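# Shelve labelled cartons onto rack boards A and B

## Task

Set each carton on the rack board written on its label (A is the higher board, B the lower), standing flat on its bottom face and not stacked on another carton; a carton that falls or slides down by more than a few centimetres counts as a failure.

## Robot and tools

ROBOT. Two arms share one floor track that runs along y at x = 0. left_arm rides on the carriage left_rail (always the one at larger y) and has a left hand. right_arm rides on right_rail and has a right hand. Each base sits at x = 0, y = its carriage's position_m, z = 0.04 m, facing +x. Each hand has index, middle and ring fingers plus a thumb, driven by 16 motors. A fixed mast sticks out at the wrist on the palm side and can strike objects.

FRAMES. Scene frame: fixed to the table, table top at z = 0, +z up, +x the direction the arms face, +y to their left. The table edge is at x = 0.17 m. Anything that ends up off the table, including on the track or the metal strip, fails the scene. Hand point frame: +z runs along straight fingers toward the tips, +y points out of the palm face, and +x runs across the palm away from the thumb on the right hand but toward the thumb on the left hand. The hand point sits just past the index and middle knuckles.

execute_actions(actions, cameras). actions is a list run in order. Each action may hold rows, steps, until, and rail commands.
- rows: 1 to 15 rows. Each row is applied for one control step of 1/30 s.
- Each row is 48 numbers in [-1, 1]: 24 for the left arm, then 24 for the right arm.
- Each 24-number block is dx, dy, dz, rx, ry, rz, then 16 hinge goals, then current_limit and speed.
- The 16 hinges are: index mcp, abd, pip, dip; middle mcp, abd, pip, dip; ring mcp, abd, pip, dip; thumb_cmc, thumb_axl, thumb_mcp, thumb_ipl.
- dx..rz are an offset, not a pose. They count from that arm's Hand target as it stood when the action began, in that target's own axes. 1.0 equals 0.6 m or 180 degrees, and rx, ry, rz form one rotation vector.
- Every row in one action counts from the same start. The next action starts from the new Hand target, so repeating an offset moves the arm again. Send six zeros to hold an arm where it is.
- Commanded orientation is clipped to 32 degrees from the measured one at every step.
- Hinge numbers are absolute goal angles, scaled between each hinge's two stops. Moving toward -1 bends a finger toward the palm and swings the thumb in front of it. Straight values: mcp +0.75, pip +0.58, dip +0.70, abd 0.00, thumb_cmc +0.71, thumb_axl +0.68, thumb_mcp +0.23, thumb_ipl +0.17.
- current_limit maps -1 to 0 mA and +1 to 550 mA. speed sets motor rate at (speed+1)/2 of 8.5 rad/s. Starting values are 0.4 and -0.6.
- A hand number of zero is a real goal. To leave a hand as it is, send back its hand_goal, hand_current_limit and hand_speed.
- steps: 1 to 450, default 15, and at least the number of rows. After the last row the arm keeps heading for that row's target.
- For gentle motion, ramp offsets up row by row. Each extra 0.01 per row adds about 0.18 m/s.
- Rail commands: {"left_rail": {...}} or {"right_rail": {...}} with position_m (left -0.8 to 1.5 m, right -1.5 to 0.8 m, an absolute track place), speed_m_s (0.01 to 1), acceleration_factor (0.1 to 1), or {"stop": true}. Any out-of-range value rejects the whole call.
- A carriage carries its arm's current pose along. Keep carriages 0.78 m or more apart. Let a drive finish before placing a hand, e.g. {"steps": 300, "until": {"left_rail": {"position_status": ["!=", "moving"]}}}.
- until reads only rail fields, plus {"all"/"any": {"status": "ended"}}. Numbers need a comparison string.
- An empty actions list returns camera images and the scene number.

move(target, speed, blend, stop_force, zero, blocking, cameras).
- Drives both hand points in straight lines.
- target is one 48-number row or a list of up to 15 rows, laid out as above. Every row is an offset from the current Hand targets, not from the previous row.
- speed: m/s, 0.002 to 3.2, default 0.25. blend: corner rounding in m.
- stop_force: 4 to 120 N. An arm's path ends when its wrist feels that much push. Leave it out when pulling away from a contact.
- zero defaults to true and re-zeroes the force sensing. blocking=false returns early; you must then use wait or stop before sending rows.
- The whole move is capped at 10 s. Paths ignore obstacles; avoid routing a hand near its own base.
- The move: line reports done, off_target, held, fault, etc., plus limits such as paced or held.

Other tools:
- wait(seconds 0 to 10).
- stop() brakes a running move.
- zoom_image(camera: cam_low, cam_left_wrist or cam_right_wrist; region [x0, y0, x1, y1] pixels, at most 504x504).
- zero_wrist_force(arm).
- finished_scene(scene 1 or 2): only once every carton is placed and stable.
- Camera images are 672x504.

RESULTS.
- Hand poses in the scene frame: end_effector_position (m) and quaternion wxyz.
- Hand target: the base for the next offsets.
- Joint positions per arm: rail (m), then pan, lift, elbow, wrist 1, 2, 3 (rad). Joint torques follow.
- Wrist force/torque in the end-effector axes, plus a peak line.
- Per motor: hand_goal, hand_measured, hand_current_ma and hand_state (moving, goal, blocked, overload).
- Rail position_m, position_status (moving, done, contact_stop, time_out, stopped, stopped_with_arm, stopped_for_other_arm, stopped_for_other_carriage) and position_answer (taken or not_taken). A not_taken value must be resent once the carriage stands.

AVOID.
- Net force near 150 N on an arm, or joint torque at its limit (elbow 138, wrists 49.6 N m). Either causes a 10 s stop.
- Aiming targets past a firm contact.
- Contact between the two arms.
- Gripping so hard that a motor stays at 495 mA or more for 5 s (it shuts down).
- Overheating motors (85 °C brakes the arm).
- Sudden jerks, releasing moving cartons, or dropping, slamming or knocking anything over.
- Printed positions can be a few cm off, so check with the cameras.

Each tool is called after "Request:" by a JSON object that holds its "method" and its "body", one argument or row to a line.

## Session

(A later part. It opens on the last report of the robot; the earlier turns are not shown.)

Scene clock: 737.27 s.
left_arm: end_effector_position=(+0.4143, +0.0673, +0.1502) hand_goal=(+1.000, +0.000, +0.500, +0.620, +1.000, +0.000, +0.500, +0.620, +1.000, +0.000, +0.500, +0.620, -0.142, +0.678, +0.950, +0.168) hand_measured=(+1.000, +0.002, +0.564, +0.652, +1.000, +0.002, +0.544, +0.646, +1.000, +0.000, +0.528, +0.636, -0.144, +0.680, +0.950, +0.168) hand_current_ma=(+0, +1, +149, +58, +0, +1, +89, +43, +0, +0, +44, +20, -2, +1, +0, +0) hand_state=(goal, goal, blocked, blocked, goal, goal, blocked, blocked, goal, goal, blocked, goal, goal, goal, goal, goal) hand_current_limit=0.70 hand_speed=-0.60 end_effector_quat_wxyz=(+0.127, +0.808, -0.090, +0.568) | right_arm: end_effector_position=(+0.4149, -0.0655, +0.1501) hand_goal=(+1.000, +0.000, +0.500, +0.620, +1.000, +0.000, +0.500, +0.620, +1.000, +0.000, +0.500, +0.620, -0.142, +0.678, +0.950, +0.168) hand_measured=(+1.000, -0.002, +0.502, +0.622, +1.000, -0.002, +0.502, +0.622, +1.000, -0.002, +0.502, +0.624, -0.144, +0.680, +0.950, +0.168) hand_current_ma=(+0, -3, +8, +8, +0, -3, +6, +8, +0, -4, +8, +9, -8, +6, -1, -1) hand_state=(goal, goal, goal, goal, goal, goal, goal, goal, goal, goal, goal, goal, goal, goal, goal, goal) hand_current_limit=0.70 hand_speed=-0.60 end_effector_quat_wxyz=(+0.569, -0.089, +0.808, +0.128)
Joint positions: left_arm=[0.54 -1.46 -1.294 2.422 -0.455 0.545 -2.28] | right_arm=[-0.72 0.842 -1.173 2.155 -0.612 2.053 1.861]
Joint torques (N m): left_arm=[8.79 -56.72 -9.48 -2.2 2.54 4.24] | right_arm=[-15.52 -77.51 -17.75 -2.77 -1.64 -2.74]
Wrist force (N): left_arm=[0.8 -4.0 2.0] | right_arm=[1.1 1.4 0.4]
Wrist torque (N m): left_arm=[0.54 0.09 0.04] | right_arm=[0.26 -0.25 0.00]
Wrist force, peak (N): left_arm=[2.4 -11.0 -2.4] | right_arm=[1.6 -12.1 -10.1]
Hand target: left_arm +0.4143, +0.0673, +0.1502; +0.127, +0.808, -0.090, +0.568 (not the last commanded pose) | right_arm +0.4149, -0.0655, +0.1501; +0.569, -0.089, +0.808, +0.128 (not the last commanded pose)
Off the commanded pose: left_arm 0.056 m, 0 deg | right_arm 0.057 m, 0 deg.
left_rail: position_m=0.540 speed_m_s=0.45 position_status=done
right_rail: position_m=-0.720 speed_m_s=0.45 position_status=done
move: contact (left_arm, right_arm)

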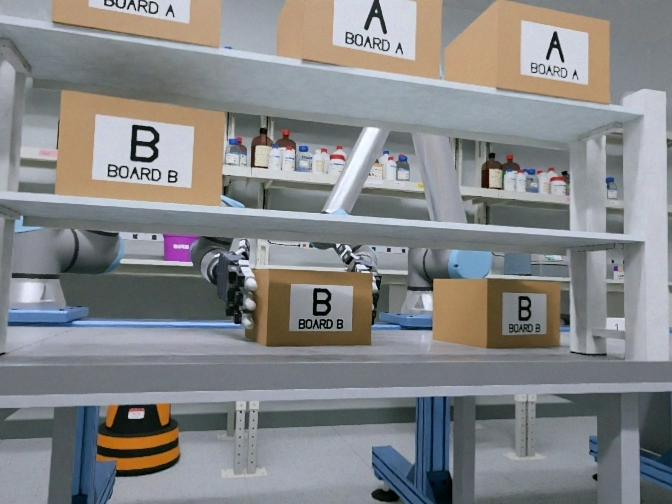

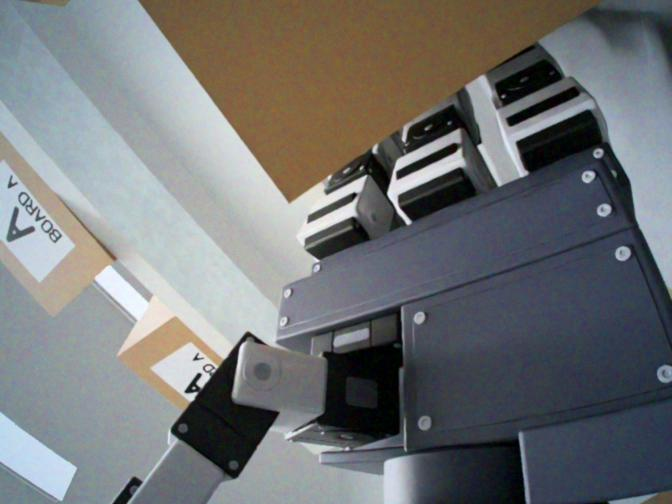

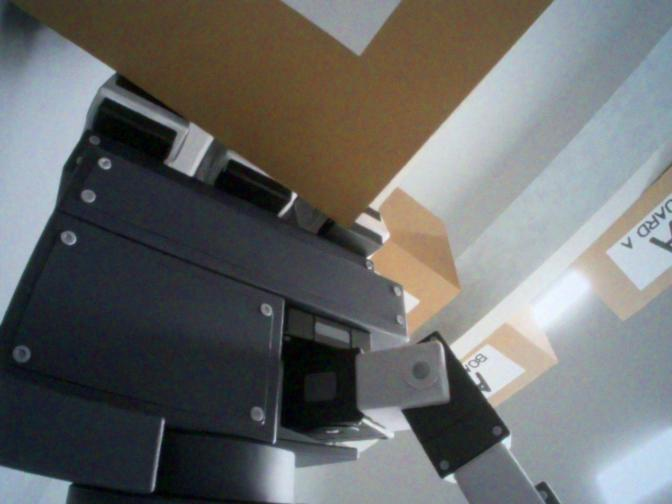

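Request:
{"method": "move", "body": {
  "target": [
    [0,-0.0159,-0.0052,0,0,0,1,0,0.5,0.62,1,0,0.5,0.62,1,0,0.5,0.62,-0.143,0.678,0.95,0.168,0.7,-0.6,0,-0.0159,-0.0052,0,0,0,1,0,0.5,0.62,1,0,0.5,0.62,1,0,0.5,0.62,-0.143,0.678,0.95,0.168,0.7,-0.6],
    [-0.00342,-0.013,-0.01414,0,0,0,1,0,0.5,0.62,1,0,0.5,0.62,1,0,0.5,0.62,-0.143,0.678,0.95,0.168,0.7,-0.6,0.00342,-0.013,-0.01414,0,0,0,1,0,0.5,0.62,1,0,0.5,0.62,1,0,0.5,0.62,-0.143,0.678,0.95,0.168,0.7,-0.6]
  ],
  "speed": 0.03
}}

Request:
{"method": "move", "body": {
  "target": [0,0.0634,0.0206,0,0,0,1,0,0.5,0.62,1,0,0.5,0.62,1,0,0.5,0.62,-0.143,0.678,0.95,0.168,0.7,-0.6,0,0.0634,0.0206,0,0,0,1,0,0.5,0.62,1,0,0.5,0.62,1,0,0.5,0.62,-0.143,0.678,0.95,0.168,0.7,-0.6],
  "speed": 0.015,
  "stop_force": 15
}}

Request:
{"method": "move", "body": {
  "target": [0,0.0317,0.0103,0,0,0,1,0,0.5,0.62,1,0,0.5,0.62,1,0,0.5,0.62,-0.143,0.678,0.95,0.168,0.7,-0.6,0,0.0317,0.0103,0,0,0,1,0,0.5,0.62,1,0,0.5,0.62,1,0,0.5,0.62,-0.143,0.678,0.95,0.168,0.7,-0.6],
  "speed": 0.006,
  "stop_force": 38,
  "cameras": ["all"]
}}

Scene clock: 748.37 s.
left_arm: end_effector_position=(+0.4083, +0.0773, +0.1503) hand_goal=(+1.000, +0.000, +0.500, +0.620, +1.000, +0.000, +0.500, +0.620, +1.000, +0.000, +0.500, +0.620, -0.142, +0.678, +0.950, +0.168) hand_measured=(+1.000, -0.002, +0.502, +0.622, +1.000, -0.002, +0.502, +0.624, +1.000, -0.002, +0.502, +0.622, -0.144, +0.680, +0.950, +0.168) hand_current_ma=(+0, +0, +1, +1, +0, +0, +2, +2, +0, +0, +2, +2, -2, +1, +0, +0) hand_state=(goal, goal, goal, goal, goal, goal, goal, goal, goal, goal, goal, goal, goal, goal, goal, goal) hand_current_limit=0.70 hand_speed=-0.60 end_effector_quat_wxyz=(+0.127, +0.808, -0.090, +0.568) | right_arm: end_effector_position=(+0.4089, -0.0756, +0.1501) hand_goal=(+1.000, +0.000, +0.500, +0.620, +1.000, +0.000, +0.500, +0.620, +1.000, +0.000, +0.500, +0.620, -0.142, +0.678, +0.950, +0.168) hand_measured=(+1.000, -0.002, +0.502, +0.622, +1.000, -0.002, +0.502, +0.622, +1.000, -0.002, +0.502, +0.624, -0.144, +0.680, +0.950, +0.168) hand_current_ma=(+0, -3, +8, +8, +0, -3, +6, +8, +0, -4, +8, +9, -8, +6, -1, -1) hand_state=(goal, goal, goal, goal, goal, goal, goal, goal, goal, goal, goal, goal, goal, goal, goal, goal) hand_current_limit=0.70 hand_speed=-0.60 end_effector_quat_wxyz=(+0.569, -0.089, +0.808, +0.128)
Joint positions: left_arm=[0.54 -1.474 -1.303 2.444 -0.451 0.533 -2.298] | right_arm=[-0.72 0.838 -1.186 2.178 -0.623 2.048 1.859]
Joint torques (N m): left_arm=[-13.42 -20.45 -5.22 5.34 -4.3 -3.1] | right_arm=[19.9 -76.74 -17.15 -2.69 2.97 3.57]
Wrist force (N): left_arm=[0.9 0.7 1.6] | right_arm=[1.3 1.4 0.3]
Wrist torque (N m): left_arm=[0.12 -0.02 0.06] | right_arm=[0.24 -0.29 0.03]
Wrist force, peak (N): left_arm=[1.2 -4.5 2.4] | right_arm=[1.2 1.8 0.5]
Hand target: left_arm +0.4082, +0.0773, +0.1502; +0.127, +0.808, -0.090, +0.568 | right_arm +0.4088, -0.0756, +0.1501; +0.569, -0.089, +0.808, +0.128
Off the commanded pose: left_arm 0.000 m, 0 deg | right_arm 0.000 m, 0 deg.
left_rail: position_m=0.540 speed_m_s=0.45 position_status=done
right_rail: position_m=-0.720 speed_m_s=0.45 position_status=done
move: done

Scene clock: 750.67 s.
left_arm: end_effector_position=(+0.4083, +0.0629, +0.1502) hand_goal=(+1.000, +0.000, +0.500, +0.620, +1.000, +0.000, +0.500, +0.620, +1.000, +0.000, +0.500, +0.620, -0.142, +0.678, +0.950, +0.168) hand_measured=(+1.002, +0.002, +0.582, +0.660, +1.000, +0.002, +0.566, +0.656, +1.000, +0.004, +0.552, +0.644, -0.144, +0.680, +0.950, +0.168) hand_current_ma=(+0, +1, +217, +79, +0, +2, +160, +66, +0, +2, +112, +38, -2, +1, +0, +0) hand_state=(goal, goal, blocked, blocked, goal, goal, blocked, blocked, goal, goal, blocked, blocked, goal, goal, goal, goal) hand_current_limit=0.70 hand_speed=-0.60 end_effector_quat_wxyz=(+0.127, +0.808, -0.090, +0.568) | right_arm: end_effector_position=(+0.4088, -0.0644, +0.1501) hand_goal=(+1.000, +0.000, +0.500, +0.620, +1.000, +0.000, +0.500, +0.620, +1.000, +0.000, +0.500, +0.620, -0.142, +0.678, +0.950, +0.168) hand_measured=(+1.000, -0.002, +0.502, +0.622, +1.000, -0.002, +0.502, +0.622, +1.000, -0.002, +0.502, +0.624, -0.144, +0.680, +0.950, +0.168) hand_current_ma=(+0, -3, +8, +8, +0, -3, +6, +8, +0, -4, +8, +9, -8, +6, -1, -1) hand_state=(goal, goal, goal, goal, goal, goal, goal, goal, goal, goal, goal, goal, goal, goal, goal, goal) hand_current_limit=0.70 hand_speed=-0.60 end_effector_quat_wxyz=(+0.569, -0.089, +0.808, +0.128)
Joint positions: left_arm=[0.54 -1.479 -1.288 2.419 -0.437 0.53 -2.304] | right_arm=[-0.72 0.852 -1.174 2.157 -0.611 2.062 1.865]
Joint torques (N m): left_arm=[9.18 -54.08 -11.96 -2.73 4.3 4.19] | right_arm=[-15.13 -78.22 -20.6 -3.1 -2.36 -2.3]
Wrist force (N): left_arm=[1.5 -8.5 1.9] | right_arm=[2.8 -2.9 -1.3]
Wrist torque (N m): left_arm=[1.01 0.11 0.20] | right_arm=[0.29 -0.17 -0.13]
Wrist force, peak (N): left_arm=[2.8 -13.6 -4.2] | right_arm=[-2.1 -14.7 -14.6]
Hand target: left_arm +0.4083, +0.0629, +0.1502; +0.127, +0.808, -0.090, +0.568 (not the last commanded pose) | right_arm +0.4088, -0.0644, +0.1501; +0.569, -0.089, +0.808, +0.128 (not the last commanded pose)
Off the commanded pose: left_arm 0.026 m, 0 deg | right_arm 0.029 m, 0 deg.
left_rail: position_m=0.540 speed_m_s=0.45 position_status=done
right_rail: position_m=-0.720 speed_m_s=0.45 position_status=done
move: contact (left_arm, right_arm)

Scene clock: 753.20 s.
left_arm: end_effector_position=(+0.4083, +0.0551, +0.1502) hand_goal=(+1.000, +0.000, +0.500, +0.620, +1.000, +0.000, +0.500, +0.620, +1.000, +0.000, +0.500, +0.620, -0.142, +0.678, +0.950, +0.168) hand_measured=(+1.004, +0.010, +0.640, +0.686, +1.002, +0.010, +0.628, +0.690, +1.002, +0.010, +0.616, +0.680, -0.144, +0.680, +0.950, +0.168) hand_current_ma=(+4, +8, +467, +159, +1, +9, +413, +178, +1, +9, +358, +142, -2, +1, +0, +0) hand_state=(goal, goal, blocked, blocked, goal, goal, blocked, blocked, goal, goal, blocked, blocked, goal, goal, goal, goal) hand_current_limit=0.70 hand_speed=-0.60 end_effector_quat_wxyz=(+0.127, +0.808, -0.090, +0.568) | right_arm: end_effector_position=(+0.4088, -0.0574, +0.1500) hand_goal=(+1.000, +0.000, +0.500, +0.620, +1.000, +0.000, +0.500, +0.620, +1.000, +0.000, +0.500, +0.620, -0.142, +0.678, +0.950, +0.168) hand_measured=(+1.000, -0.002, +0.502, +0.622, +1.000, -0.002, +0.502, +0.622, +1.000, -0.002, +0.502, +0.624, -0.144, +0.680, +0.950, +0.168) hand_current_ma=(+0, -3, +8, +8, +0, -3, +6, +8, +0, -4, +8, +9, -8, +6, -1, -1) hand_state=(goal, goal, goal, goal, goal, goal, goal, goal, goal, goal, goal, goal, goal, goal, goal, goal) hand_current_limit=0.70 hand_speed=-0.60 end_effector_quat_wxyz=(+0.569, -0.089, +0.808, +0.128)
Joint positions: left_arm=[0.54 -1.481 -1.279 2.405 -0.429 0.528 -2.307] | right_arm=[-0.72 0.861 -1.166 2.143 -0.604 2.071 1.869]
Joint torques (N m): left_arm=[-25.19 -63.11 -36.65 -9.5 14.44 4.26] | right_arm=[-9.85 -82.17 -45.76 -11.68 -7.8 -1.35]
Wrist force (N): left_arm=[6.8 -47.9 6.0] | right_arm=[3.5 -32.0 -28.1]
Wrist torque (N m): left_arm=[3.54 0.57 0.41] | right_arm=[2.08 1.42 -1.97]
Wrist force, peak (N): left_arm=[7.4 -52.5 2.7] | right_arm=[1.2 -37.4 -32.3]
Hand target: left_arm +0.4083, +0.0551, +0.1502; +0.127, +0.808, -0.090, +0.568 (not the last commanded pose) | right_arm +0.4088, -0.0574, +0.1500; +0.569, -0.089, +0.808, +0.128 (not the last commanded pose)
Off the commanded pose: left_arm 0.012 m, 0 deg | right_arm 0.013 m, 0 deg.
left_rail: position_m=0.540 speed_m_s=0.45 position_status=done
right_rail: position_m=-0.720 speed_m_s=0.45 position_status=done
move: contact (left_arm, right_arm)

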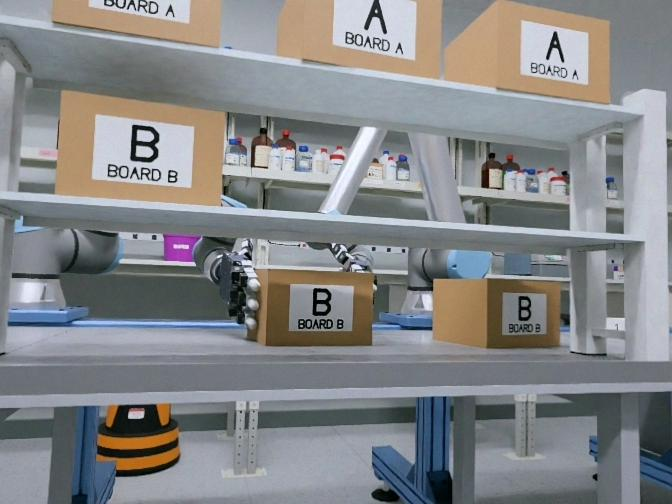

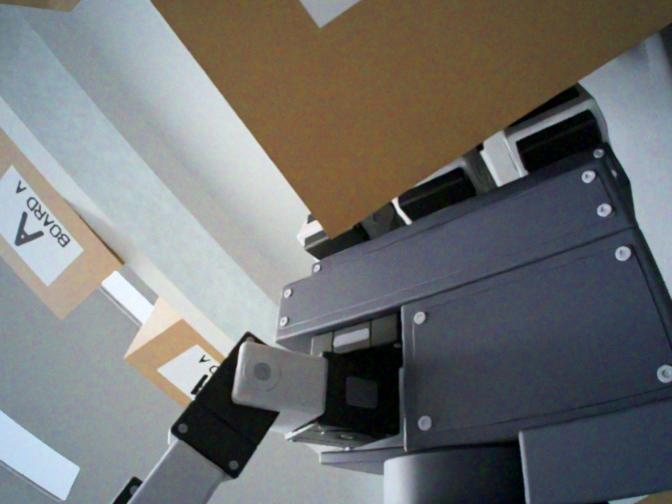

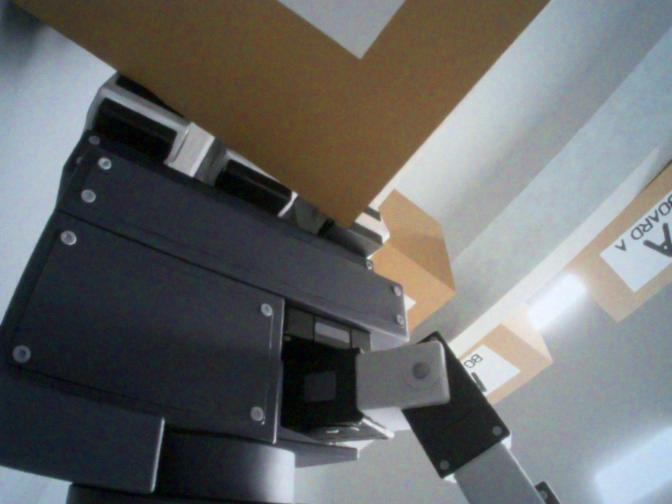

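Request:
{"method": "move", "body": {
  "target": [
    [0,-0.0317,-0.0103,0,0,0,1,0,0.5,0.62,1,0,0.5,0.62,1,0,0.5,0.62,-0.143,0.678,0.95,0.168,0.7,-0.6,0,-0.0317,-0.0103,0,0,0,1,0,0.5,0.62,1,0,0.5,0.62,1,0,0.5,0.62,-0.143,0.678,0.95,0.168,0.7,-0.6],
    [-0.0114,-0.02202,-0.04009,0,0,0,1,0,0.5,0.62,1,0,0.5,0.62,1,0,0.5,0.62,-0.143,0.678,0.95,0.168,0.7,-0.6,0.0114,-0.02202,-0.04009,0,0,0,1,0,0.5,0.62,1,0,0.5,0.62,1,0,0.5,0.62,-0.143,0.678,0.95,0.168,0.7,-0.6]
  ],
  "speed": 0.03,
  "cameras": ["all"]
}}

Request:
{"method": "zoom_image", "body": {
  "camera": "cam_low",
  "region": [230, 250, 390, 360]
}}

Scene clock: 763.27 s.
left_arm: end_effector_position=(+0.3884, +0.0751, +0.1501) hand_goal=(+1.000, +0.000, +0.500, +0.620, +1.000, +0.000, +0.500, +0.620, +1.000, +0.000, +0.500, +0.620, -0.142, +0.678, +0.950, +0.168) hand_measured=(+1.000, -0.002, +0.502, +0.622, +1.000, -0.002, +0.502, +0.624, +1.000, -0.002, +0.502, +0.622, -0.144, +0.680, +0.950, +0.168) hand_current_ma=(+0, +0, +1, +1, +0, +0, +2, +2, +0, +0, +2, +2, -2, +1, +0, +0) hand_state=(goal, goal, goal, goal, goal, goal, goal, goal, goal, goal, goal, goal, goal, goal, goal, goal) hand_current_limit=0.70 hand_speed=-0.60 end_effector_quat_wxyz=(+0.127, +0.808, -0.090, +0.568) | right_arm: end_effector_position=(+0.3888, -0.0773, +0.1499) hand_goal=(+1.000, +0.000, +0.500, +0.620, +1.000, +0.000, +0.500, +0.620, +1.000, +0.000, +0.500, +0.620, -0.142, +0.678, +0.950, +0.168) hand_measured=(+1.000, -0.002, +0.502, +0.622, +1.000, -0.002, +0.502, +0.622, +1.000, -0.002, +0.502, +0.624, -0.144, +0.680, +0.950, +0.168) hand_current_ma=(+0, -3, +8, +8, +0, -3, +6, +8, +0, -4, +8, +9, -8, +6, -1, -1) hand_state=(goal, goal, goal, goal, goal, goal, goal, goal, goal, goal, goal, goal, goal, goal, goal, goal) hand_current_limit=0.70 hand_speed=-0.60 end_effector_quat_wxyz=(+0.569, -0.089, +0.808, +0.128)
Joint positions: left_arm=[0.54 -1.537 -1.293 2.451 -0.394 0.486 -2.384] | right_arm=[-0.72 0.866 -1.195 2.195 -0.625 2.075 1.87]
Joint torques (N m): left_arm=[-10.91 -18.97 -5.28 6.01 -3.81 -3.65] | right_arm=[17.8 -76.4 -16.67 0.49 3.29 3.34]
Wrist force (N): left_arm=[0.3 0.3 1.6] | right_arm=[1.0 1.4 0.2]
Wrist torque (N m): left_arm=[0.09 0.06 0.00] | right_arm=[0.22 -0.25 0.03]
Wrist force, peak (N): left_arm=[7.3 -48.2 6.2] | right_arm=[2.5 -34.4 -29.4]
Hand target: left_arm +0.3883, +0.0751, +0.1501; +0.127, +0.808, -0.090, +0.568 | right_arm +0.3888, -0.0774, +0.1499; +0.569, -0.089, +0.808, +0.128
Off the commanded pose: left_arm 0.000 m, 0 deg | right_arm 0.000 m, 0 deg.
left_rail: position_m=0.540 speed_m_s=0.45 position_status=done
right_rail: position_m=-0.720 speed_m_s=0.45 position_status=done
move: done

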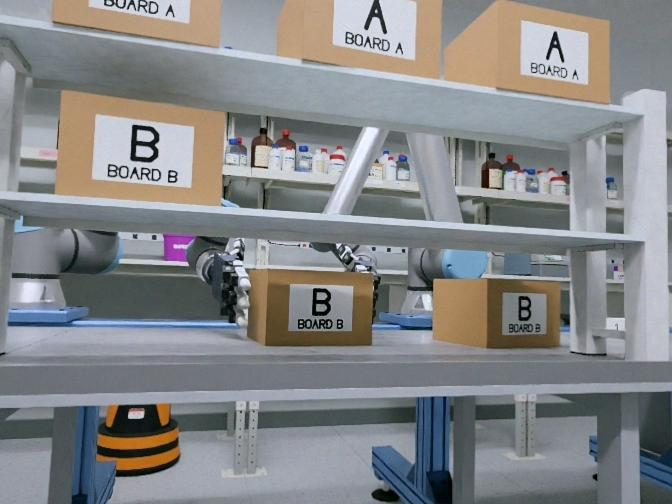

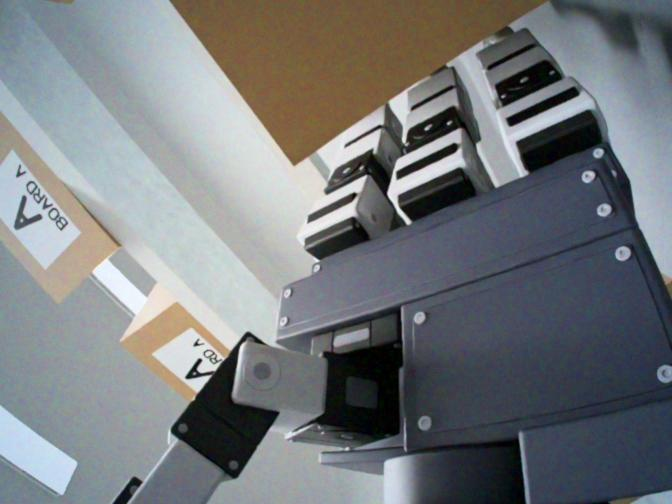

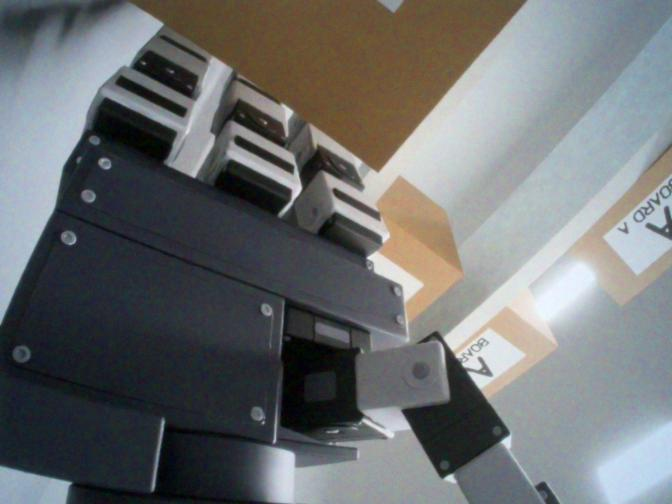

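Scaled by 3.150.

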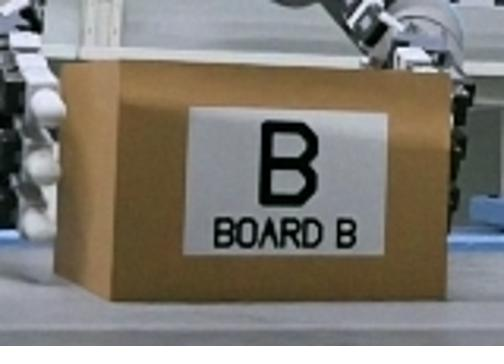

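Request:
{"method": "move", "body": {
  "target": [0,0.0634,0.0206,0,0,0,1,0,0.5,0.62,1,0,0.5,0.62,1,0,0.5,0.62,-0.143,0.678,0.95,0.168,0.7,-0.6,0,0.0634,0.0206,0,0,0,1,0,0.5,0.62,1,0,0.5,0.62,1,0,0.5,0.62,-0.143,0.678,0.95,0.168,0.7,-0.6],
  "speed": 0.015,
  "stop_force": 15
}}

Request:
{"method": "move", "body": {
  "target": [0,0.0317,0.0103,0,0,0,1,0,0.5,0.62,1,0,0.5,0.62,1,0,0.5,0.62,-0.143,0.678,0.95,0.168,0.7,-0.6,0,0.0317,0.0103,0,0,0,1,0,0.5,0.62,1,0,0.5,0.62,1,0,0.5,0.62,-0.143,0.678,0.95,0.168,0.7,-0.6],
  "speed": 0.006,
  "stop_force": 38,
  "cameras": ["all"]
}}

Scene clock: 770.73 s.
left_arm: end_effector_position=(+0.3883, +0.0588, +0.1501) hand_goal=(+1.000, +0.000, +0.500, +0.620, +1.000, +0.000, +0.500, +0.620, +1.000, +0.000, +0.500, +0.620, -0.142, +0.678, +0.950, +0.168) hand_measured=(+1.002, +0.002, +0.578, +0.658, +1.000, +0.002, +0.566, +0.656, +1.000, +0.002, +0.556, +0.646, -0.144, +0.680, +0.950, +0.168) hand_current_ma=(+0, +1, +201, +72, +0, +1, +159, +66, +0, +2, +127, +42, -2, +1, +0, +0) hand_state=(goal, goal, blocked, blocked, goal, goal, blocked, blocked, goal, goal, blocked, blocked, goal, goal, goal, goal) hand_current_limit=0.70 hand_speed=-0.60 end_effector_quat_wxyz=(+0.127, +0.808, -0.090, +0.568) | right_arm: end_effector_position=(+0.3888, -0.0606, +0.1499) hand_goal=(+1.000, +0.000, +0.500, +0.620, +1.000, +0.000, +0.500, +0.620, +1.000, +0.000, +0.500, +0.620, -0.142, +0.678, +0.950, +0.168) hand_measured=(+1.000, -0.002, +0.502, +0.622, +1.000, -0.002, +0.510, +0.624, +1.000, -0.002, +0.520, +0.628, -0.144, +0.680, +0.950, +0.168) hand_current_ma=(+0, -3, +8, +8, +0, -3, +32, +10, +0, -3, +77, +27, -8, +6, -1, -1) hand_state=(goal, goal, goal, goal, goal, goal, goal, goal, goal, goal, blocked, goal, goal, goal, goal, goal) hand_current_limit=0.70 hand_speed=-0.60 end_effector_quat_wxyz=(+0.569, -0.089, +0.808, +0.128)
Joint positions: left_arm=[0.54 -1.539 -1.276 2.422 -0.38 0.484 -2.387] | right_arm=[-0.72 0.887 -1.177 2.163 -0.607 2.095 1.88]
Joint torques (N m): left_arm=[4.21 -57.1 -11.07 -2.84 3.89 2.7] | right_arm=[-11.43 -75.36 -23.26 -4.1 -3.57 -2.73]
Wrist force (N): left_arm=[1.4 -8.4 2.6] | right_arm=[-0.2 -8.8 -6.0]
Wrist torque (N m): left_arm=[1.03 0.13 0.20] | right_arm=[0.84 -0.17 -0.29]
Wrist force, peak (N): left_arm=[2.4 -13.2 -7.1] | right_arm=[-3.0 -18.1 -15.3]
Hand target: left_arm +0.3883, +0.0589, +0.1501; +0.127, +0.808, -0.090, +0.568 (not the last commanded pose) | right_arm +0.3888, -0.0606, +0.1499; +0.569, -0.089, +0.808, +0.128 (not the last commanded pose)
Off the commanded pose: left_arm 0.024 m, 0 deg | right_arm 0.023 m, 0 deg.
left_rail: position_m=0.540 speed_m_s=0.45 position_status=done
right_rail: position_m=-0.720 speed_m_s=0.45 position_status=done
move: contact (left_arm, right_arm)

Scene clock: 772.97 s.
left_arm: end_effector_position=(+0.3884, +0.0532, +0.1501) hand_goal=(+1.000, +0.000, +0.500, +0.620, +1.000, +0.000, +0.500, +0.620, +1.000, +0.000, +0.500, +0.620, -0.142, +0.678, +0.950, +0.168) hand_measured=(+1.004, +0.006, +0.630, +0.682, +1.002, +0.008, +0.622, +0.686, +1.002, +0.008, +0.612, +0.676, -0.144, +0.680, +0.950, +0.168) hand_current_ma=(+3, +5, +422, +145, +1, +5, +383, +162, +1, +6, +340, +128, -2, +1, +0, +0) hand_state=(goal, goal, blocked, blocked, goal, goal, blocked, blocked, goal, goal, blocked, blocked, goal, goal, goal, goal) hand_current_limit=0.70 hand_speed=-0.60 end_effector_quat_wxyz=(+0.127, +0.808, -0.090, +0.568) | right_arm: end_effector_position=(+0.3888, -0.0557, +0.1499) hand_goal=(+1.000, +0.000, +0.500, +0.620, +1.000, +0.000, +0.500, +0.620, +1.000, +0.000, +0.500, +0.620, -0.142, +0.678, +0.950, +0.168) hand_measured=(+1.000, -0.002, +0.508, +0.622, +1.000, -0.002, +0.518, +0.626, +1.000, +0.000, +0.528, +0.632, -0.144, +0.680, +0.950, +0.168) hand_current_ma=(+0, -3, +26, +8, +0, -3, +63, +23, +1, -2, +108, +41, -8, +6, -1, -1) hand_state=(goal, goal, goal, goal, goal, goal, goal, goal, goal, goal, blocked, goal, goal, goal, goal, goal) hand_current_limit=0.70 hand_speed=-0.60 end_effector_quat_wxyz=(+0.569, -0.089, +0.808, +0.128)
Joint positions: left_arm=[0.54 -1.54 -1.27 2.412 -0.375 0.484 -2.388] | right_arm=[-0.72 0.893 -1.171 2.153 -0.602 2.101 1.882]
Joint torques (N m): left_arm=[-30.18 -59.43 -35.69 -8.94 11.82 1.07] | right_arm=[-5.24 -72.49 -41.29 -8.73 -10.79 -3.28]
Wrist force (N): left_arm=[3.3 -42.9 -6.4] | right_arm=[-8.4 -38.0 -32.0]
Wrist torque (N m): left_arm=[4.43 0.33 0.11] | right_arm=[2.93 0.26 -1.23]
Wrist force, peak (N): left_arm=[4.2 -48.0 -11.2] | right_arm=[-10.2 -42.8 -39.6]
Hand target: left_arm +0.3884, +0.0532, +0.1501; +0.127, +0.808, -0.090, +0.568 (not the last commanded pose) | right_arm +0.3888, -0.0557, +0.1499; +0.569, -0.089, +0.808, +0.128 (not the last commanded pose)
Off the commanded pose: left_arm 0.014 m, 0 deg | right_arm 0.015 m, 0 deg.
left_rail: position_m=0.540 speed_m_s=0.45 position_status=done
right_rail: position_m=-0.720 speed_m_s=0.45 position_status=done
move: contact (left_arm, right_arm)

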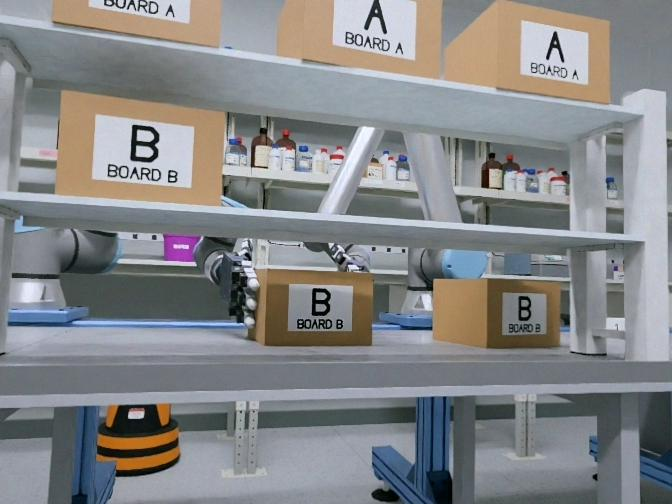

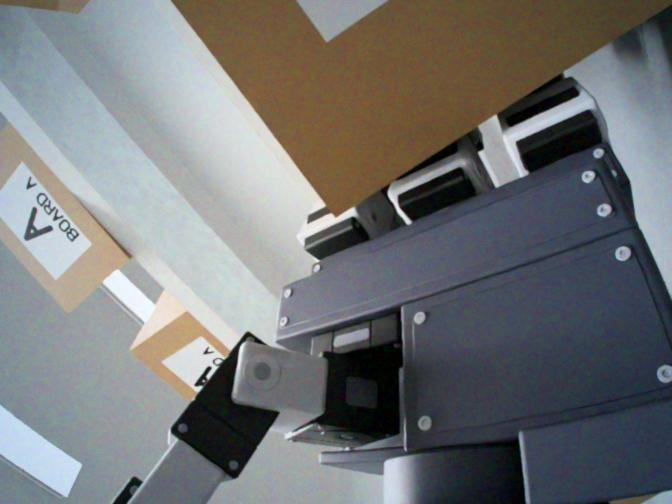

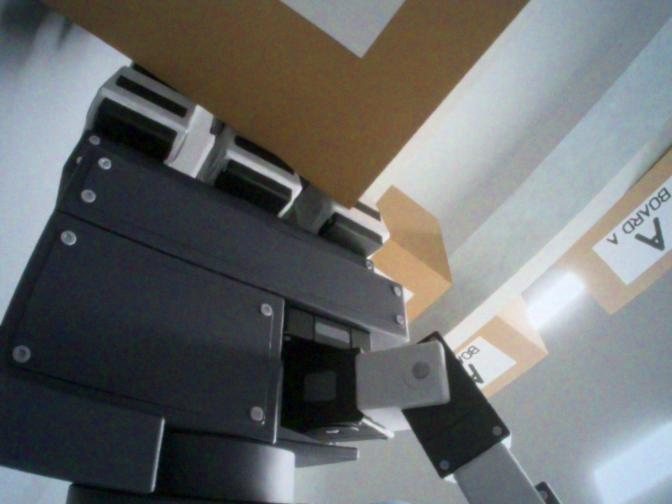

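Request:
{"method": "move", "body": {
  "target": [0,0.0159,0.0052,0,0,0,1,0,0.5,0.62,1,0,0.5,0.62,1,0,0.5,0.62,-0.143,0.678,0.95,0.168,0.7,-0.6,0,0.0159,0.0052,0,0,0,1,0,0.5,0.62,1,0,0.5,0.62,1,0,0.5,0.62,-0.143,0.678,0.95,0.168,0.7,-0.6],
  "speed": 0.005,
  "stop_force": 14
}}

Request:
{"method": "move", "body": {
  "target": [0.0313,0.0035,-0.0108,0,0,0,1,0,0.5,0.62,1,0,0.5,0.62,1,0,0.5,0.62,-0.143,0.678,0.95,0.168,0.7,-0.6,-0.0313,0.0035,-0.0108,0,0,0,1,0,0.5,0.62,1,0,0.5,0.62,1,0,0.5,0.62,-0.143,0.678,0.95,0.168,0.7,-0.6],
  "speed": 0.02,
  "cameras": ["all"]
}}

Scene clock: 777.93 s.
left_arm: end_effector_position=(+0.3884, +0.0527, +0.1501) hand_goal=(+1.000, +0.000, +0.500, +0.620, +1.000, +0.000, +0.500, +0.620, +1.000, +0.000, +0.500, +0.620, -0.142, +0.678, +0.950, +0.168) hand_measured=(+1.006, +0.006, +0.630, +0.682, +1.002, +0.008, +0.624, +0.686, +1.002, +0.008, +0.614, +0.676, -0.144, +0.680, +0.950, +0.168) hand_current_ma=(+5, +5, +422, +145, +1, +5, +393, +162, +1, +6, +348, +128, -2, +1, +0, +0) hand_state=(goal, goal, blocked, blocked, goal, goal, blocked, blocked, goal, goal, blocked, blocked, goal, goal, goal, goal) hand_current_limit=0.70 hand_speed=-0.60 end_effector_quat_wxyz=(+0.127, +0.808, -0.090, +0.568) | right_arm: end_effector_position=(+0.3889, -0.0552, +0.1499) hand_goal=(+1.000, +0.000, +0.500, +0.620, +1.000, +0.000, +0.500, +0.620, +1.000, +0.000, +0.500, +0.620, -0.142, +0.678, +0.950, +0.168) hand_measured=(+1.000, -0.002, +0.508, +0.622, +1.000, -0.002, +0.518, +0.628, +1.000, +0.000, +0.528, +0.632, -0.144, +0.680, +0.950, +0.168) hand_current_ma=(+0, -3, +29, +8, +0, -3, +65, +24, +1, -2, +109, +41, -8, +6, -1, -1) hand_state=(goal, goal, goal, goal, goal, goal, goal, goal, goal, goal, blocked, goal, goal, goal, goal, goal) hand_current_limit=0.70 hand_speed=-0.60 end_effector_quat_wxyz=(+0.569, -0.089, +0.808, +0.128)
Joint positions: left_arm=[0.54 -1.54 -1.269 2.411 -0.374 0.484 -2.388] | right_arm=[-0.72 0.894 -1.171 2.152 -0.601 2.101 1.882]
Joint torques (N m): left_arm=[-25.25 -62.2 -44.79 -11.14 11.01 0.84] | right_arm=[-1.01 -70.04 -49.81 -11.02 -14.26 -3.26]
Wrist force (N): left_arm=[4.5 -56.5 -8.4] | right_arm=[-11.1 -52.7 -44.7]
Wrist torque (N m): left_arm=[5.21 0.40 -0.17] | right_arm=[3.78 0.37 -1.53]
Wrist force, peak (N): left_arm=[5.1 -61.3 -11.7] | right_arm=[-12.9 -55.6 -50.8]
Hand target: left_arm +0.3884, +0.0527, +0.1501; +0.127, +0.808, -0.090, +0.568 (not the last commanded pose) | right_arm +0.3889, -0.0552, +0.1499; +0.569, -0.089, +0.808, +0.128 (not the last commanded pose)
Off the commanded pose: left_arm 0.010 m, 0 deg | right_arm 0.010 m, 0 deg.
left_rail: position_m=0.540 speed_m_s=0.45 position_status=done
right_rail: position_m=-0.720 speed_m_s=0.45 position_status=done
move: contact (left_arm, right_arm)

Scene clock: 779.37 s.
left_arm: end_effector_position=(+0.3884, +0.0526, +0.1699) hand_goal=(+1.000, +0.000, +0.500, +0.620, +1.000, +0.000, +0.500, +0.620, +1.000, +0.000, +0.500, +0.620, -0.142, +0.678, +0.950, +0.168) hand_measured=(+1.002, -0.034, +0.626, +0.680, +1.002, -0.044, +0.622, +0.686, +1.002, -0.074, +0.614, +0.676, -0.144, +0.680, +0.950, +0.168) hand_current_ma=(+1, -52, +405, +138, +0, -76, +383, +161, +1, -153, +350, +129, -2, +1, +0, +0) hand_state=(goal, blocked, blocked, blocked, goal, blocked, blocked, blocked, goal, blocked, blocked, blocked, goal, goal, goal, goal) hand_current_limit=0.70 hand_speed=-0.60 end_effector_quat_wxyz=(+0.127, +0.808, -0.090, +0.568) | right_arm: end_effector_position=(+0.3888, -0.0553, +0.1698) hand_goal=(+1.000, +0.000, +0.500, +0.620, +1.000, +0.000, +0.500, +0.620, +1.000, +0.000, +0.500, +0.620, -0.142, +0.678, +0.950, +0.168) hand_measured=(+1.000, -0.022, +0.530, +0.634, +1.000, -0.030, +0.532, +0.636, +1.000, -0.026, +0.536, +0.636, -0.144, +0.680, +0.950, +0.168) hand_current_ma=(+1, -74, +118, +50, +1, -104, +127, +55, +1, -89, +146, +60, -8, +6, -1, -1) hand_state=(goal, blocked, blocked, goal, goal, blocked, blocked, goal, goal, blocked, blocked, goal, goal, goal, goal, goal) hand_current_limit=0.70 hand_speed=-0.60 end_effector_quat_wxyz=(+0.569, -0.089, +0.808, +0.128)
Joint positions: left_arm=[0.54 -1.54 -1.313 2.405 -0.324 0.484 -2.388] | right_arm=[-0.72 0.894 -1.202 2.146 -0.563 2.101 1.882]
Joint torques (N m): left_arm=[-26.32 -60.2 -42.59 0.51 1.47 -2.46] | right_arm=[26.53 -84.82 -51.38 -3.96 -3.01 -1.16]
Wrist force (N): left_arm=[-8.4 -24.6 2.5] | right_arm=[10.1 -21.5 -8.9]
Wrist torque (N m): left_arm=[2.12 -0.74 -0.65] | right_arm=[1.69 0.37 0.48]
Wrist force, peak (N): left_arm=[-3.3 -58.3 2.0] | right_arm=[-11.6 -53.1 -44.6]
Hand target: left_arm +0.3884, +0.0527, +0.1701; +0.127, +0.808, -0.090, +0.568 | right_arm +0.3888, -0.0553, +0.1699; +0.569, -0.089, +0.808, +0.128
Off the commanded pose: left_arm 0.000 m, 0 deg | right_arm 0.000 m, 0 deg.
left_rail: position_m=0.540 speed_m_s=0.45 position_status=done
right_rail: position_m=-0.720 speed_m_s=0.45 position_status=done
move: done

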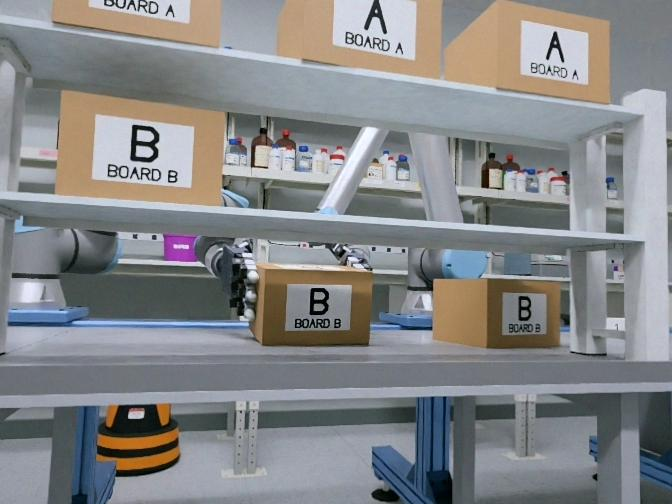

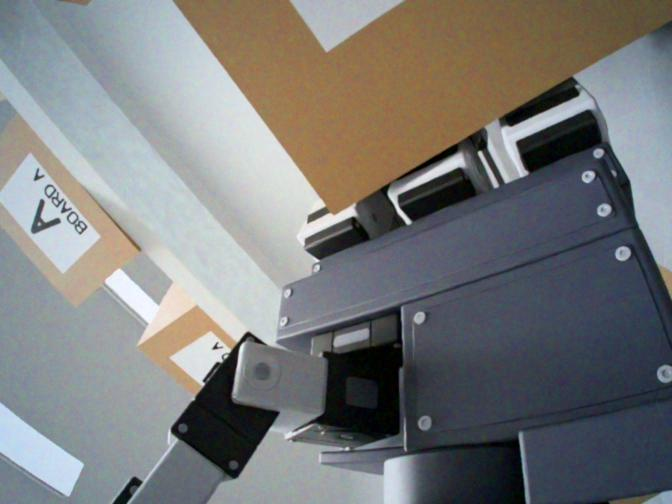

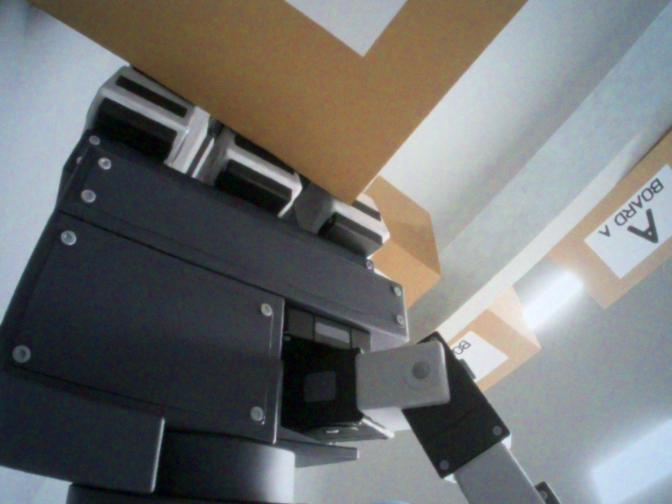

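Request:
{"method": "move", "body": {
  "target": [-0.0313,-0.0035,0.0108,0,0,0,1,0,0.5,0.62,1,0,0.5,0.62,1,0,0.5,0.62,-0.143,0.678,0.95,0.168,0.7,-0.6,0.0313,-0.0035,0.0108,0,0,0,1,0,0.5,0.62,1,0,0.5,0.62,1,0,0.5,0.62,-0.143,0.678,0.95,0.168,0.7,-0.6],
  "speed": 0.02,
  "stop_force": 30
}}

Request:
{"method": "move", "body": {
  "target": [0,-0.03962,-0.01288,0,0,0,1,0,0.5,0.62,1,0,0.5,0.62,1,0,0.5,0.62,-0.143,0.678,0.95,0.168,0.7,-0.6,0,-0.03962,-0.01288,0,0,0,1,0,0.5,0.62,1,0,0.5,0.62,1,0,0.5,0.62,-0.143,0.678,0.95,0.168,0.7,-0.6],
  "speed": 0.03,
  "cameras": ["all"]
}}

Request:
{"method": "zoom_image", "body": {
  "camera": "cam_low",
  "region": [235, 260, 305, 355]
}}

Request:
{"method": "zoom_image", "body": {
  "camera": "cam_low",
  "region": [320, 260, 390, 355]
}}

Scene clock: 806.67 s.
left_arm: end_effector_position=(+0.3884, +0.0527, +0.1501) hand_goal=(+1.000, +0.000, +0.500, +0.620, +1.000, +0.000, +0.500, +0.620, +1.000, +0.000, +0.500, +0.620, -0.142, +0.678, +0.950, +0.168) hand_measured=(+1.002, +0.042, +0.618, +0.666, +1.000, +0.040, +0.606, +0.676, +1.000, +0.034, +0.602, +0.672, -0.144, +0.680, +0.950, +0.168) hand_current_ma=(+1, +68, +366, +96, +0, +65, +317, +129, +0, +51, +295, +116, -2, +1, +0, +0) hand_state=(goal, blocked, blocked, blocked, goal, blocked, blocked, blocked, goal, blocked, blocked, blocked, goal, goal, goal, goal) hand_current_limit=0.70 hand_speed=-0.60 end_effector_quat_wxyz=(+0.127, +0.808, -0.090, +0.568) | right_arm: end_effector_position=(+0.3889, -0.0552, +0.1499) hand_goal=(+1.000, +0.000, +0.500, +0.620, +1.000, +0.000, +0.500, +0.620, +1.000, +0.000, +0.500, +0.620, -0.142, +0.678, +0.950, +0.168) hand_measured=(+1.000, +0.026, +0.546, +0.638, +1.000, +0.036, +0.550, +0.642, +1.000, +0.034, +0.554, +0.648, -0.144, +0.680, +0.950, +0.168) hand_current_ma=(+2, +89, +190, +71, +2, +121, +203, +85, +2, +116, +225, +110, -8, +6, -1, -1) hand_state=(goal, blocked, blocked, goal, goal, blocked, blocked, blocked, goal, blocked, blocked, blocked, goal, goal, goal, goal) hand_current_limit=0.70 hand_speed=-0.60 end_effector_quat_wxyz=(+0.569, -0.089, +0.808, +0.128)
Joint positions: left_arm=[0.54 -1.54 -1.269 2.411 -0.374 0.484 -2.388] | right_arm=[-0.72 0.894 -1.171 2.152 -0.601 2.101 1.882]
Joint torques (N m): left_arm=[4.16 -18.97 -15.53 -4.18 6.53 4.1] | right_arm=[-6.71 -37.58 -21.44 -3.17 -6.6 -2.14]
Wrist force (N): left_arm=[9.1 -14.5 -9.5] | right_arm=[-7.6 -12.8 -7.4]
Wrist torque (N m): left_arm=[2.54 0.77 0.96] | right_arm=[2.15 -0.73 -1.12]
Wrist force, peak (N): left_arm=[-5.9 -27.0 -0.6] | right_arm=[4.5 -21.0 -15.8]
Hand target: left_arm +0.3884, +0.0527, +0.1501; +0.127, +0.808, -0.090, +0.568 | right_arm +0.3889, -0.0552, +0.1499; +0.569, -0.089, +0.808, +0.128
Off the commanded pose: left_arm 0.000 m, 0 deg | right_arm 0.000 m, 0 deg.
left_rail: position_m=0.540 speed_m_s=0.45 position_status=done
right_rail: position_m=-0.720 speed_m_s=0.45 position_status=done
move: done

Scene clock: 807.97 s.
left_arm: end_effector_position=(+0.3884, +0.0775, +0.1501) hand_goal=(+1.000, +0.000, +0.500, +0.620, +1.000, +0.000, +0.500, +0.620, +1.000, +0.000, +0.500, +0.620, -0.142, +0.678, +0.950, +0.168) hand_measured=(+1.000, -0.002, +0.502, +0.622, +1.000, -0.002, +0.502, +0.624, +1.000, -0.002, +0.502, +0.622, -0.144, +0.680, +0.950, +0.168) hand_current_ma=(+0, +0, +1, +1, +0, +0, +2, +2, +0, +0, +2, +2, -2, +1, +0, +0) hand_state=(goal, goal, goal, goal, goal, goal, goal, goal, goal, goal, goal, goal, goal, goal, goal, goal) hand_current_limit=0.70 hand_speed=-0.60 end_effector_quat_wxyz=(+0.127, +0.808, -0.090, +0.568) | right_arm: end_effector_position=(+0.3888, -0.0800, +0.1499) hand_goal=(+1.000, +0.000, +0.500, +0.620, +1.000, +0.000, +0.500, +0.620, +1.000, +0.000, +0.500, +0.620, -0.142, +0.678, +0.950, +0.168) hand_measured=(+1.000, -0.002, +0.502, +0.622, +1.000, -0.002, +0.502, +0.622, +1.000, -0.002, +0.504, +0.624, -0.144, +0.680, +0.950, +0.168) hand_current_ma=(+0, -3, +9, +9, +0, -3, +7, +8, +0, -3, +9, +10, -8, +6, -1, -1) hand_state=(goal, goal, goal, goal, goal, goal, goal, goal, goal, goal, goal, goal, goal, goal, goal, goal) hand_current_limit=0.70 hand_speed=-0.60 end_effector_quat_wxyz=(+0.569, -0.089, +0.808, +0.128)
Joint positions: left_arm=[0.54 -1.537 -1.295 2.455 -0.395 0.486 -2.384] | right_arm=[-0.72 0.862 -1.198 2.2 -0.628 2.072 1.869]
Joint torques (N m): left_arm=[13.32 -52.96 -6.92 -0.57 1.43 4.26] | right_arm=[-16.09 -73.69 -17.03 -2.53 -1.14 -2.75]
Wrist force (N): left_arm=[0.8 0.5 1.4] | right_arm=[1.3 1.5 0.6]
Wrist torque (N m): left_arm=[0.12 0.00 -0.12] | right_arm=[0.20 -0.29 0.21]
Wrist force, peak (N): left_arm=[9.7 -13.8 -9.3] | right_arm=[-7.6 -13.0 -7.1]
Hand target: left_arm +0.3884, +0.0777, +0.1501; +0.127, +0.808, -0.090, +0.568 | right_arm +0.3888, -0.0802, +0.1499; +0.569, -0.089, +0.808, +0.128
Off the commanded pose: left_arm 0.000 m, 0 deg | right_arm 0.000 m, 0 deg.
left_rail: position_m=0.540 speed_m_s=0.45 position_status=done
right_rail: position_m=-0.720 speed_m_s=0.45 position_status=done
move: done

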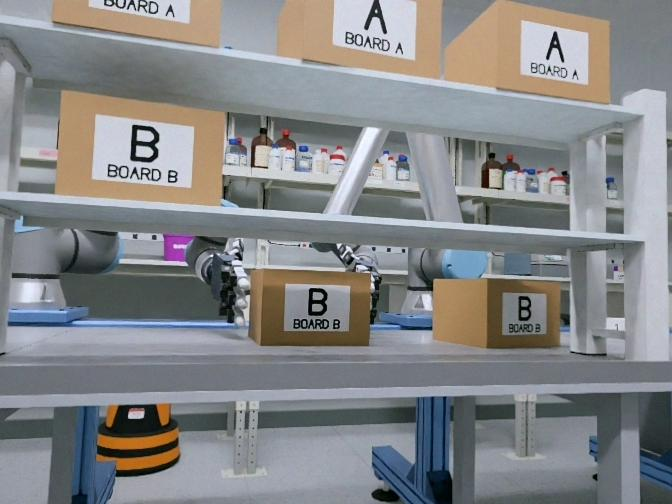

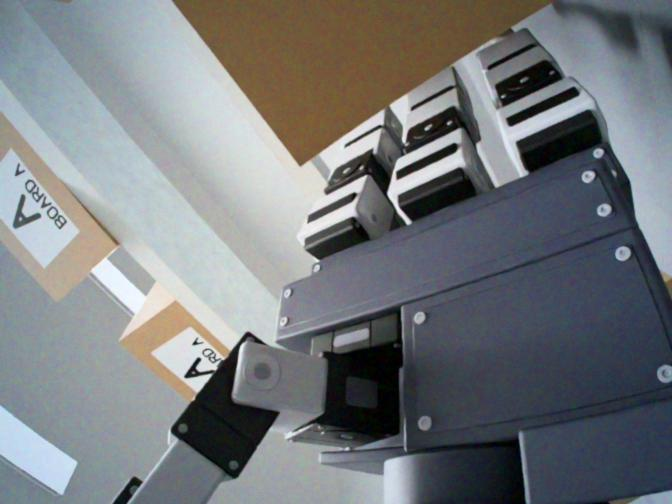

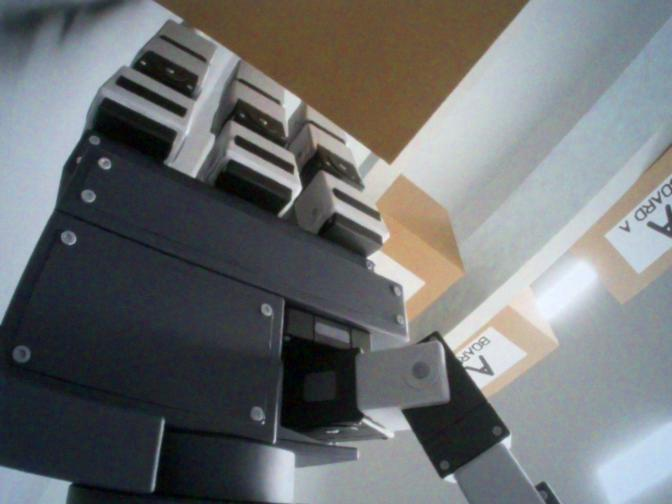

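Scaled by 5.305.

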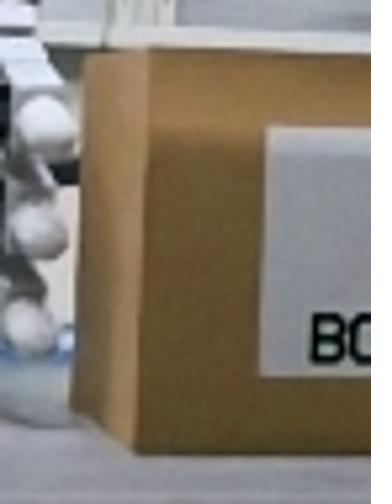

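Scaled by 5.305.

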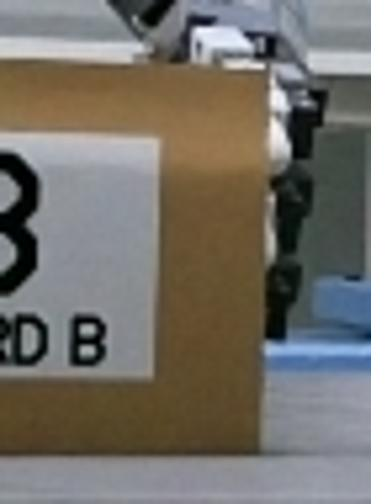

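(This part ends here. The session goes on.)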